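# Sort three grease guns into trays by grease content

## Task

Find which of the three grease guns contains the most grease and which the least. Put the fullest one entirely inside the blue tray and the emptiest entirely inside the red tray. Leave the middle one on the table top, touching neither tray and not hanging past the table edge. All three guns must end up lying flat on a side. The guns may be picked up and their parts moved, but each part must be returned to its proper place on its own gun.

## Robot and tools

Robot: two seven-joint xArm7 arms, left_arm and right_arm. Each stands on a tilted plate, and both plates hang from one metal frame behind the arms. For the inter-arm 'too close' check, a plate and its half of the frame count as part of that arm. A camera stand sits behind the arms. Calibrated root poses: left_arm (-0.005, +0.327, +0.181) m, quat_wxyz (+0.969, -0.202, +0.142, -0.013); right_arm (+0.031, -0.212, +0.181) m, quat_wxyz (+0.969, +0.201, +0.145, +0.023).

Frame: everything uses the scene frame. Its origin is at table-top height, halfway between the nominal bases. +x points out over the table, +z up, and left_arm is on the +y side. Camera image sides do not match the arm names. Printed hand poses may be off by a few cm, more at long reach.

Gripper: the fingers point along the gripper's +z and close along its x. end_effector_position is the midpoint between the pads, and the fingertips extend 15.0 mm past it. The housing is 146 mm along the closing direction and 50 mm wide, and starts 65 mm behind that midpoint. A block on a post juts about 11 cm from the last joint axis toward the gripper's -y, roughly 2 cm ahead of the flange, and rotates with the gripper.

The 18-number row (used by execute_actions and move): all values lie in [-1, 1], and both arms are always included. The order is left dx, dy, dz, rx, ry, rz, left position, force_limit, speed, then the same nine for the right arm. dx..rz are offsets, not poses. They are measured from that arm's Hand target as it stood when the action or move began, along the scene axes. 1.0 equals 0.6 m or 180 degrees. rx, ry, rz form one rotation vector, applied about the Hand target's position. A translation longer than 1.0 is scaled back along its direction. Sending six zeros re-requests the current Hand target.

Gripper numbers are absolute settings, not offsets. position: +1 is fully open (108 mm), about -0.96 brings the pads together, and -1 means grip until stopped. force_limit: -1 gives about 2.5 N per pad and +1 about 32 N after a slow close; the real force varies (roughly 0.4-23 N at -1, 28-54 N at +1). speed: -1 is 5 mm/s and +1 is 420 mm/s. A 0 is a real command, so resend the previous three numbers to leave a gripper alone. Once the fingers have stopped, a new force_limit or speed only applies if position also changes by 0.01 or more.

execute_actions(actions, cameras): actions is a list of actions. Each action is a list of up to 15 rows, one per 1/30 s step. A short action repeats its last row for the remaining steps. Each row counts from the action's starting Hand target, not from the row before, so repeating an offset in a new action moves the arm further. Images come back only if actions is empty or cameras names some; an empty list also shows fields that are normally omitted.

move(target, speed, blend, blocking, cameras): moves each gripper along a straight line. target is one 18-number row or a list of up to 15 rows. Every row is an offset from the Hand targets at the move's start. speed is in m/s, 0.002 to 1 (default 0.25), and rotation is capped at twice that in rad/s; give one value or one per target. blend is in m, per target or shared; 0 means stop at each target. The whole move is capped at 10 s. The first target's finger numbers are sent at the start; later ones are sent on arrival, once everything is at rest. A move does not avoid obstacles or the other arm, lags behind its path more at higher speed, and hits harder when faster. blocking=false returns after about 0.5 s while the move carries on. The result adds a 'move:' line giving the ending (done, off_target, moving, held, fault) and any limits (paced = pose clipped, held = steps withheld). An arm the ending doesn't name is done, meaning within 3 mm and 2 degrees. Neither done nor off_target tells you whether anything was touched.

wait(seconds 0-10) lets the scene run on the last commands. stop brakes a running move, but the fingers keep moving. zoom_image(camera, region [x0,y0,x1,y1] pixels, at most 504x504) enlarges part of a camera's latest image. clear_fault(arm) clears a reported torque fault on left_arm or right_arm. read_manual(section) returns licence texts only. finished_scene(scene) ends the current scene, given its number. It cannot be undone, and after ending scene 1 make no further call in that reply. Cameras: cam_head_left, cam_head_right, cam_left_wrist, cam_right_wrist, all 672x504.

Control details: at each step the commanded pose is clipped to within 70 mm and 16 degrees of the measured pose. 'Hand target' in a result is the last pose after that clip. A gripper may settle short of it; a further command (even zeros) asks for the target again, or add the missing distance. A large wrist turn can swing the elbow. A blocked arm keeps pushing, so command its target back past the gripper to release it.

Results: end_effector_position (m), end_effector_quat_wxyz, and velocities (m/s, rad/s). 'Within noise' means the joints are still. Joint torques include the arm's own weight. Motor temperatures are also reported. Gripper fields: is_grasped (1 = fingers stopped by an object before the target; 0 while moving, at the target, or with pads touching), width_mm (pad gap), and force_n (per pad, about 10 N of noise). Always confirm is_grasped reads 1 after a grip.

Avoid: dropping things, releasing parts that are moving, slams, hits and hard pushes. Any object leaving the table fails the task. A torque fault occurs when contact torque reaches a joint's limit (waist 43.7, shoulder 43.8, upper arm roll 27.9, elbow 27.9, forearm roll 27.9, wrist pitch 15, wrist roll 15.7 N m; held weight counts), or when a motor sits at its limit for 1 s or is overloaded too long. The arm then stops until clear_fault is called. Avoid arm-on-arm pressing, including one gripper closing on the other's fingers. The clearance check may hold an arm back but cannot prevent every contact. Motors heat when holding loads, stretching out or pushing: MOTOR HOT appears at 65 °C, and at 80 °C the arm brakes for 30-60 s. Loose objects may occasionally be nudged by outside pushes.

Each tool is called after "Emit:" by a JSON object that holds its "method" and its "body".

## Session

Scene 3.

Emit:
{"method": "execute_actions", "body": {"actions": []}}

Scene clock: 0.00 s.
left_arm: end_effector_position=(+0.6317, +0.0262, +0.2259) width_mm=108.06 is_grasped=0 force_n=0.00 end_effector_quat_wxyz=(+0.183, +0.778, +0.385, +0.461) | right_arm: end_effector_position=(+0.6636, -0.4447, +0.2684) width_mm=108.05 is_grasped=0 force_n=0.00 end_effector_quat_wxyz=(-0.003, -0.401, +0.916, +0.015)
Joint positions: left_arm=[-1.211 1.411 0.683 1.967 -1.899 -0.738 2.578] | right_arm=[1.792 -0.283 -1.811 1.446 -0.706 1.15 -1.409]
Joint velocities: within noise
Joint torques (N m): no reading
Motor temperatures (°C): left_arm=[33 35 35 33 32 31 33] | right_arm=[33 39 38 28 31 33 35]
Hand target: left_arm +0.6317, +0.0262, +0.2259; +0.183, +0.778, +0.385, +0.461 | right_arm +0.6636, -0.4447, +0.2684; -0.003, -0.401, +0.916, +0.015
Tool commands: left_gripper/position=+1.0 left_gripper/force_limit=+1.0 left_gripper/speed=+1.0 right_gripper/position=+1.0 right_gripper/force_limit=+1.0 right_gripper/speed=+1.0

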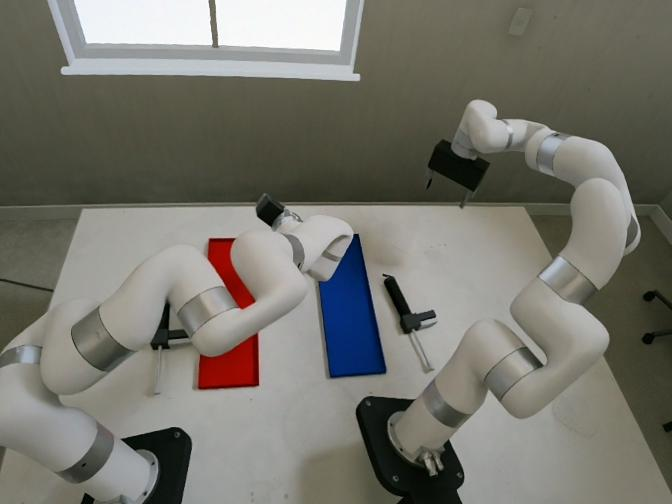

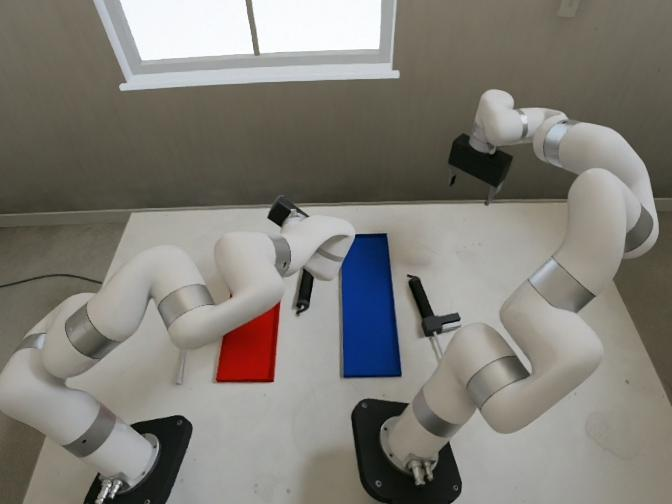

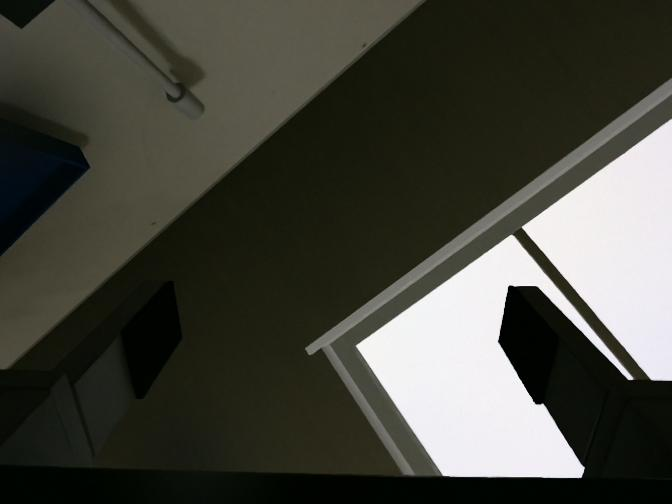

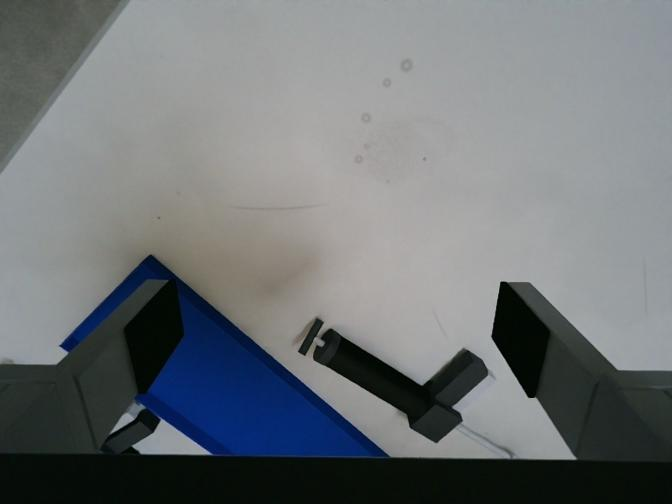

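Emit:
{"method": "move", "body": {"target": [-0.3528,0.518,-0.01,-0.1331,0.3084,0.1882,0.5,0.5,-0.3, -0.377,0.1912,-0.1807,-0.0106,0.0058,-0.7073,0.5,0.5,-0.3], "speed": 0.45, "cameras": ["cam_head_left","cam_left_wrist","cam_right_wrist"]}}

Scene clock: 36.00 s.
left_arm: end_effector_position=(+0.4200, +0.3371, +0.2199) width_mm=80.50 is_grasped=0 force_n=0.00 end_effector_quat_wxyz=(+0.000, +0.707, +0.707, +0.000) | right_arm: end_effector_position=(+0.4374, -0.3300, +0.1600) width_mm=80.51 is_grasped=0 force_n=0.00 end_effector_quat_wxyz=(+0.000, +0.643, +0.766, +0.000)
Joint positions: left_arm=[-0.925 0.254 0.56 1.055 -2.634 -0.793 3.161] | right_arm=[1.871 0.683 -1.893 0.419 0.617 0.414 0.12]
Joint torques (N m): left_arm=[-3.05 -22.48 -10.22 10.29 -3.19 -6.3 1.37] | right_arm=[15.88 5.93 -1.3 10.87 1.32 -2.63 1.15]
Hand target: left_arm +0.4200, +0.3370, +0.2199; +0.000, +0.707, +0.707, +0.000 | right_arm +0.4374, -0.3300, +0.1600; +0.000, +0.643, +0.766, +0.000
Off the commanded pose: left_arm 0.000 m, 0 deg | right_arm 0.000 m, 0 deg.
move: done
Images, in order (width x height): cam_head_left 672x504, cam_left_wrist 672x504, cam_right_wrist 672x504.

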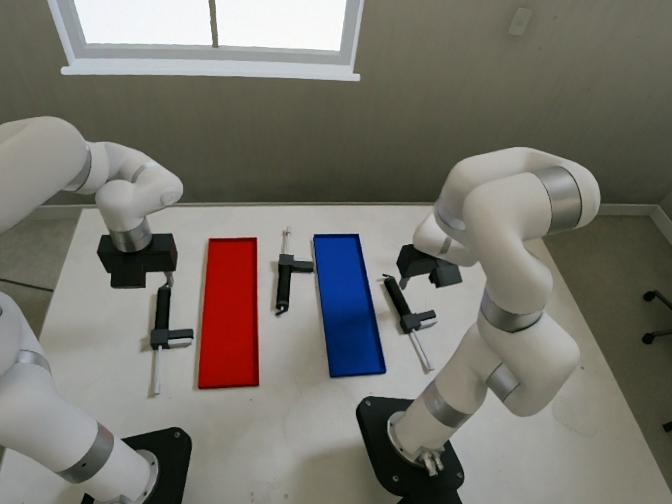

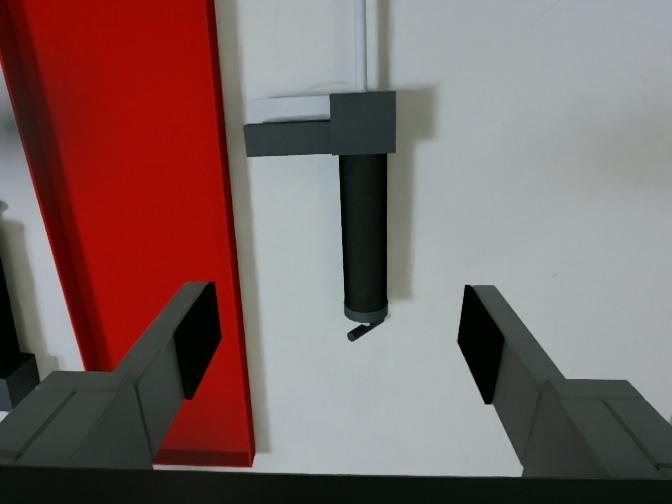

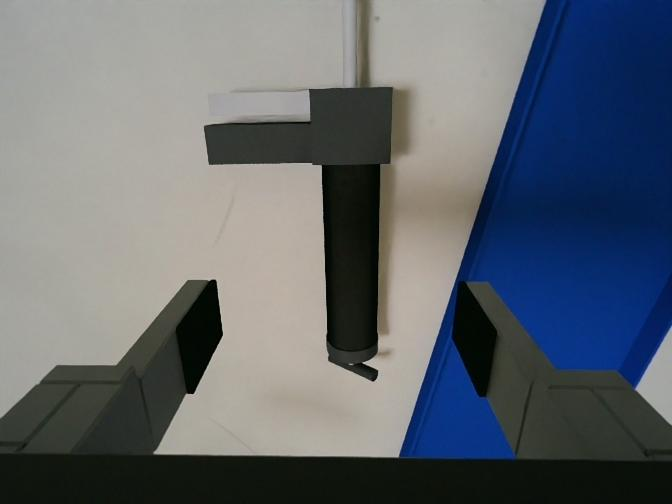

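Emit:
{"method": "move", "body": {"target": [[0.011,0.0308,-0.2665,0,0,0.011,0.5,0.5,-0.3, 0.021,0.2,0,0,0,0.444,0.5,0.5,-0.3],[0.011,0.0308,-0.3298,0,0,0.011,0.5,0.5,-0.3, 0.021,0.2,0,0,0,0.444,0.5,0.5,-0.3],[0.011,0.0308,-0.3298,0,0,0.011,-1,0.7,-0.6, 0.021,0.2,0,0,0,0.444,0.5,0.5,-0.3],[0.011,0.0308,-0.0998,0,0,0.011,-1,0.7,-0.6, 0.021,0.2,0,0,0,0.444,0.5,0.5,-0.3]], "speed": [0.35,0.15,0.1,0.25], "blend": [0.01,0,0,0], "cameras": ["cam_left_wrist","cam_right_wrist"]}}

Scene clock: 88.73 s.
left_arm: end_effector_position=(+0.4266, +0.3555, +0.1600) width_mm=35.24 is_grasped=1 force_n=41.90 end_effector_quat_wxyz=(+0.000, +0.695, +0.719, +0.000) | right_arm: end_effector_position=(+0.4500, -0.2100, +0.1600) width_mm=80.51 is_grasped=0 force_n=0.00 end_effector_quat_wxyz=(+0.000, +0.001, +1.000, +0.000)
Joint positions: left_arm=[-0.804 0.365 0.569 1.055 -2.658 -0.636 3.207] | right_arm=[1.913 0.519 -1.673 0.483 0.128 0.366 -0.581]
Joint torques (N m): left_arm=[-14.88 -26.99 -2.05 7.42 2.43 -6.99 -1.33] | right_arm=[1.82 -2.19 1.6 20.6 -1.4 -0.37 -1.47]
Hand target: left_arm +0.4266, +0.3555, +0.1600; +0.000, +0.695, +0.719, +0.000 | right_arm +0.4500, -0.2100, +0.1600; +0.000, +0.001, +1.000, +0.000
Off the commanded pose: left_arm 0.000 m, 0 deg | right_arm 0.000 m, 0 deg.
move: done
Images, in order (width x height): cam_left_wrist 672x504, cam_right_wrist 672x504.

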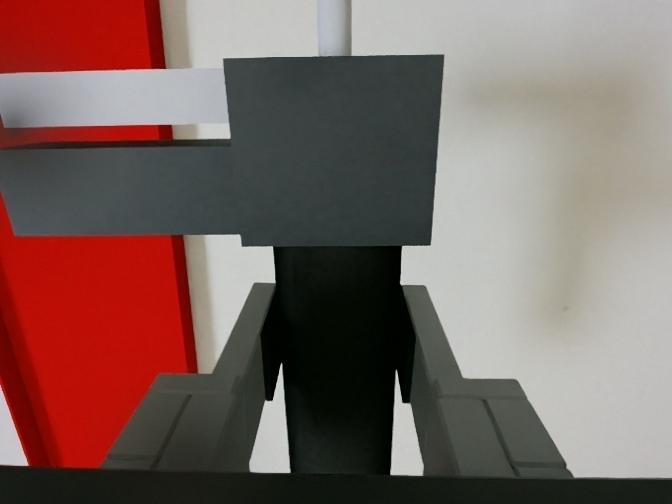

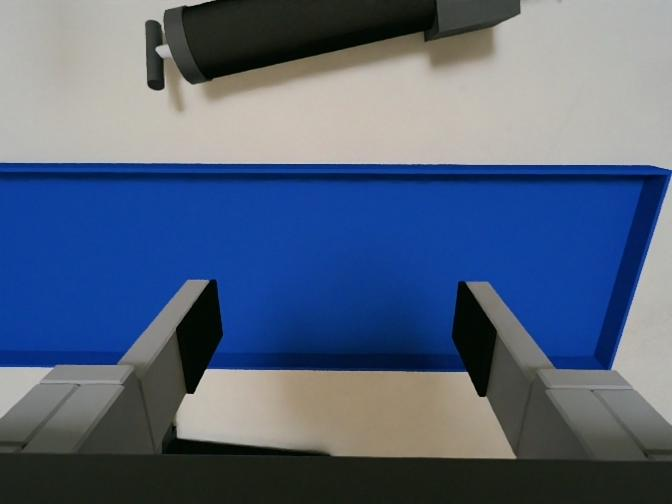

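Emit:
{"method": "move", "body": {"target": [[0.039,-0.1925,0,0,0,-0.511,-1,0.7,-0.6, 0,0.2667,0,0,0,0,0.5,0.5,-0.3],[0.039,-0.3925,0,0,0,-0.511,-1,0.7,-0.6, 0,0.3533,0,0,0,0,0.5,0.5,-0.3],[0.039,-0.3925,0,0,0,-0.511,-1,0.7,-0.6, 0,0.3533,0,0,0,0,-1,0.3,-0.6]], "speed": [0.45,0.2,0.1], "blend": [0.01,0,0], "cameras": ["cam_left_wrist","cam_right_wrist"]}}

Scene clock: 101.97 s.
left_arm: end_effector_position=(+0.4487, +0.1729, +0.1604) width_mm=35.24 is_grasped=1 force_n=41.74 end_effector_quat_wxyz=(+0.002, +1.000, +0.000, +0.002) | right_arm: end_effector_position=(+0.4496, -0.0172, +0.1602) width_mm=80.50 is_grasped=0 force_n=0.00 end_effector_quat_wxyz=(+0.000, +0.001, +1.000, +0.000)
Joint positions: left_arm=[-0.664 0.733 0.043 1.478 -2.505 -0.865 4.392] | right_arm=[1.667 0.729 -1.066 0.834 0.263 0.504 -0.258]
Joint torques (N m): left_arm=[-7.79 -40.15 -5.78 7.84 2.66 -0.64 1.45] | right_arm=[22.24 -12.95 -5.58 14.12 -1.5 -2.59 -1.5]
Hand target: left_arm +0.4487, +0.1730, +0.1604; +0.002, +1.000, +0.000, +0.002 (not the last commanded pose) | right_arm +0.4496, -0.0172, +0.1603; +0.000, +0.001, +1.000, +0.001 (not the last commanded pose)
Tool commands: left_gripper/position=-1.0 left_gripper/force_limit=+0.7 left_gripper/speed=-0.6 right_gripper/position=+0.5 right_gripper/force_limit=+0.5 right_gripper/speed=-0.3
Off the commanded pose: left_arm 0.053 m, 0 deg | right_arm 0.019 m, 0 deg.
move: held (left_arm, right_arm; a check stopped the path); path passed 1 of 3 targets; target 3's new numbers were not sent; limits=held
pose unreachable (left arm): on one or more control steps of this call, first in action 0 (counted from 0), this arm could not follow its commanded pose, so it was not sent that pose on those steps. It may still have moved: this result reports where it is.
cause: moving toward the commanded pose would bring a part of the arm too close to another arm (a part of this arm just beyond joint 6 (wrist pitch) and a part of the right arm just beyond its joint 6 (wrist pitch), along the way the arms are being sent, or toward where that arm still pushes).
pose unreachable (right arm): on one or more control steps of this call, first in action 0 (counted from 0), this arm could not follow its commanded pose, so it was not sent that pose on those steps. It may still have moved: this result reports where it is.
cause: moving toward the commanded pose would bring a part of the arm too close to another arm (a part of this arm just beyond joint 6 (wrist pitch) and a part of the left arm just beyond its joint 6 (wrist pitch), at the place that arm was heading or pushing toward when its own hold began).
Images, in order (width x height): cam_left_wrist 672x504, cam_right_wrist 672x504.

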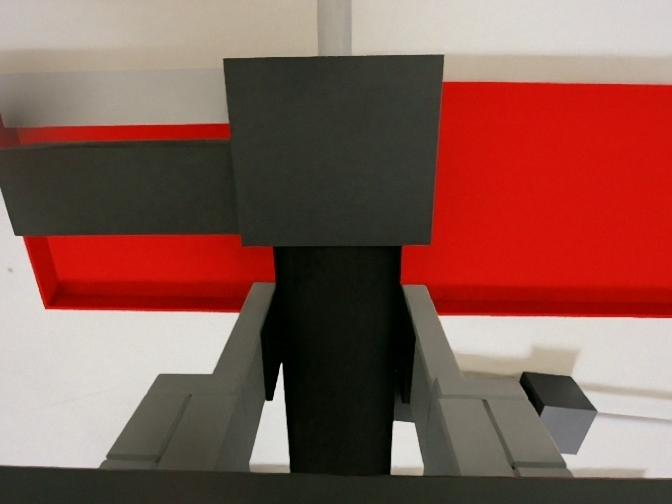

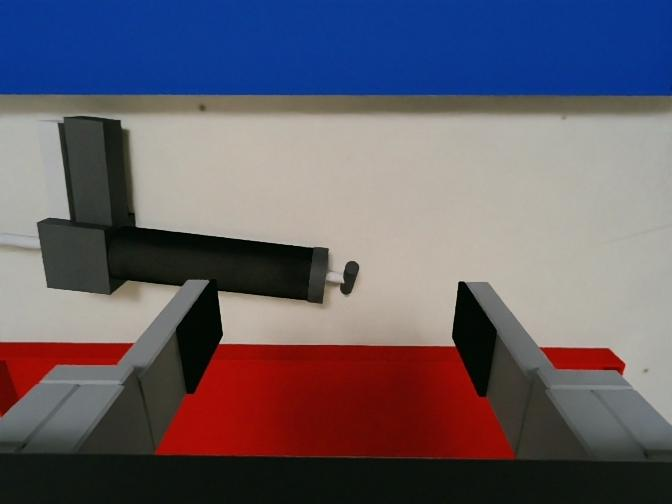

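Emit:
{"method": "move", "body": {"target": [[0,0,0,0,0,0,-1,0.7,-0.6, 0,0,0,0.155,0,0,0.5,0.5,-0.3],[0.002,-0.0883,-0.0007,0,0,0,-1,0.7,-0.6, 0,0.0155,0,0.155,0,0,0.5,0.5,-0.3]], "speed": [0.25,0.2], "cameras": ["cam_left_wrist","cam_right_wrist"]}}

Scene clock: 221.83 s.
left_arm: end_effector_position=(+0.4499, +0.1199, +0.1601) width_mm=35.24 is_grasped=1 force_n=41.74 end_effector_quat_wxyz=(+0.002, +1.000, +0.000, +0.002) | right_arm: end_effector_position=(+0.4496, -0.0079, +0.1603) width_mm=80.50 is_grasped=0 force_n=0.00 end_effector_quat_wxyz=(+0.000, +0.001, +0.970, +0.242)
Joint positions: left_arm=[-0.704 0.878 0.008 1.673 -2.521 -0.942 4.365] | right_arm=[0.972 0.325 -0.443 0.658 0.621 0.086 -0.851]
Joint torques (N m): left_arm=[-9.08 -33.23 -12.87 11.25 -3.2 -7.08 1.31] | right_arm=[20.94 -8.84 8.83 19.3 0.66 -2.5 1.12]
Hand target: left_arm +0.4499, +0.1200, +0.1600; +0.002, +1.000, +0.000, +0.002 | right_arm +0.4496, -0.0079, +0.1603; +0.000, +0.001, +0.970, +0.242
Off the commanded pose: left_arm 0.000 m, 0 deg | right_arm 0.000 m, 0 deg.
move: done
Images, in order (width x height): cam_left_wrist 672x504, cam_right_wrist 672x504.

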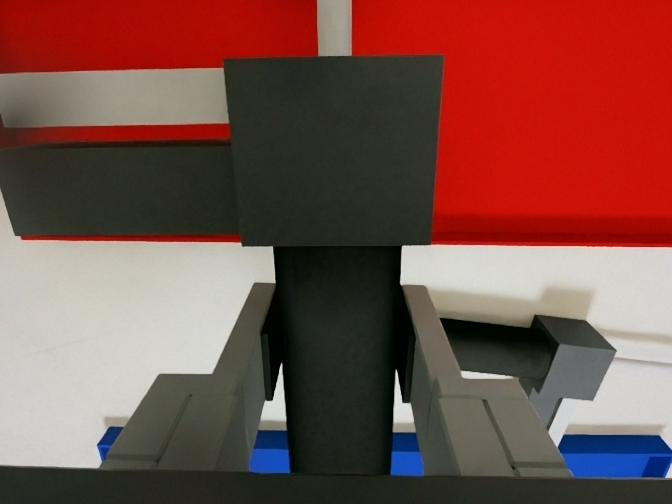

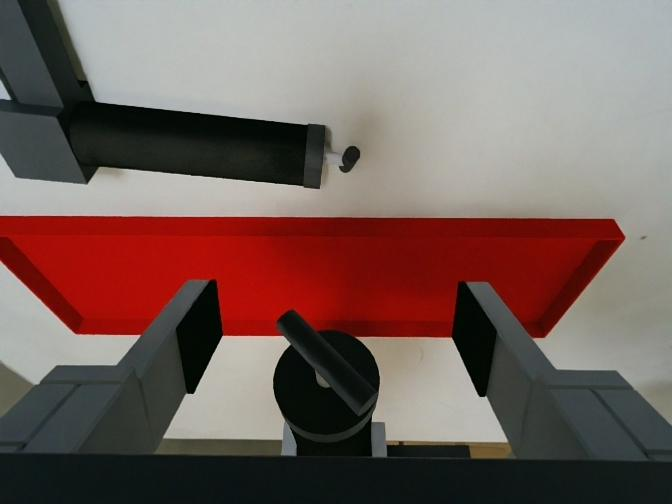

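Emit:
{"method": "move", "body": {"target": [[0,0,0,0,0,0,-1,0.7,-0.6, 0.006,0,0.008,0,0,0,0.5,0.5,-0.3],[0,0,0,0,0,0,-1,0.7,-0.6, 0.006,0,0.008,0,0,0,-1,0.3,-0.6]], "speed": 0.15}}

Scene clock: 235.60 s.
left_arm: end_effector_position=(+0.4499, +0.1200, +0.1600) width_mm=35.24 is_grasped=1 force_n=41.10 end_effector_quat_wxyz=(+0.002, +1.000, +0.000, +0.002) | right_arm: end_effector_position=(+0.4533, -0.0079, +0.1651) width_mm=7.94 is_grasped=1 force_n=33.86 end_effector_quat_wxyz=(+0.000, +0.001, +0.970, +0.242)
Joint positions: left_arm=[-0.704 0.878 0.008 1.673 -2.521 -0.942 4.365] | right_arm=[1.005 0.317 -0.481 0.663 0.593 0.105 -0.825]
Joint torques (N m): left_arm=[-9.14 -34.77 -10.79 11.26 -1.94 -6.31 0.84] | right_arm=[20.82 -14.67 4.97 18.01 -1.85 -0.28 1.12]
Hand target: left_arm +0.4499, +0.1200, +0.1600; +0.002, +1.000, +0.000, +0.002 | right_arm +0.4532, -0.0079, +0.1651; +0.000, +0.001, +0.970, +0.242
Off the commanded pose: left_arm 0.000 m, 0 deg | right_arm 0.000 m, 0 deg.
move: done


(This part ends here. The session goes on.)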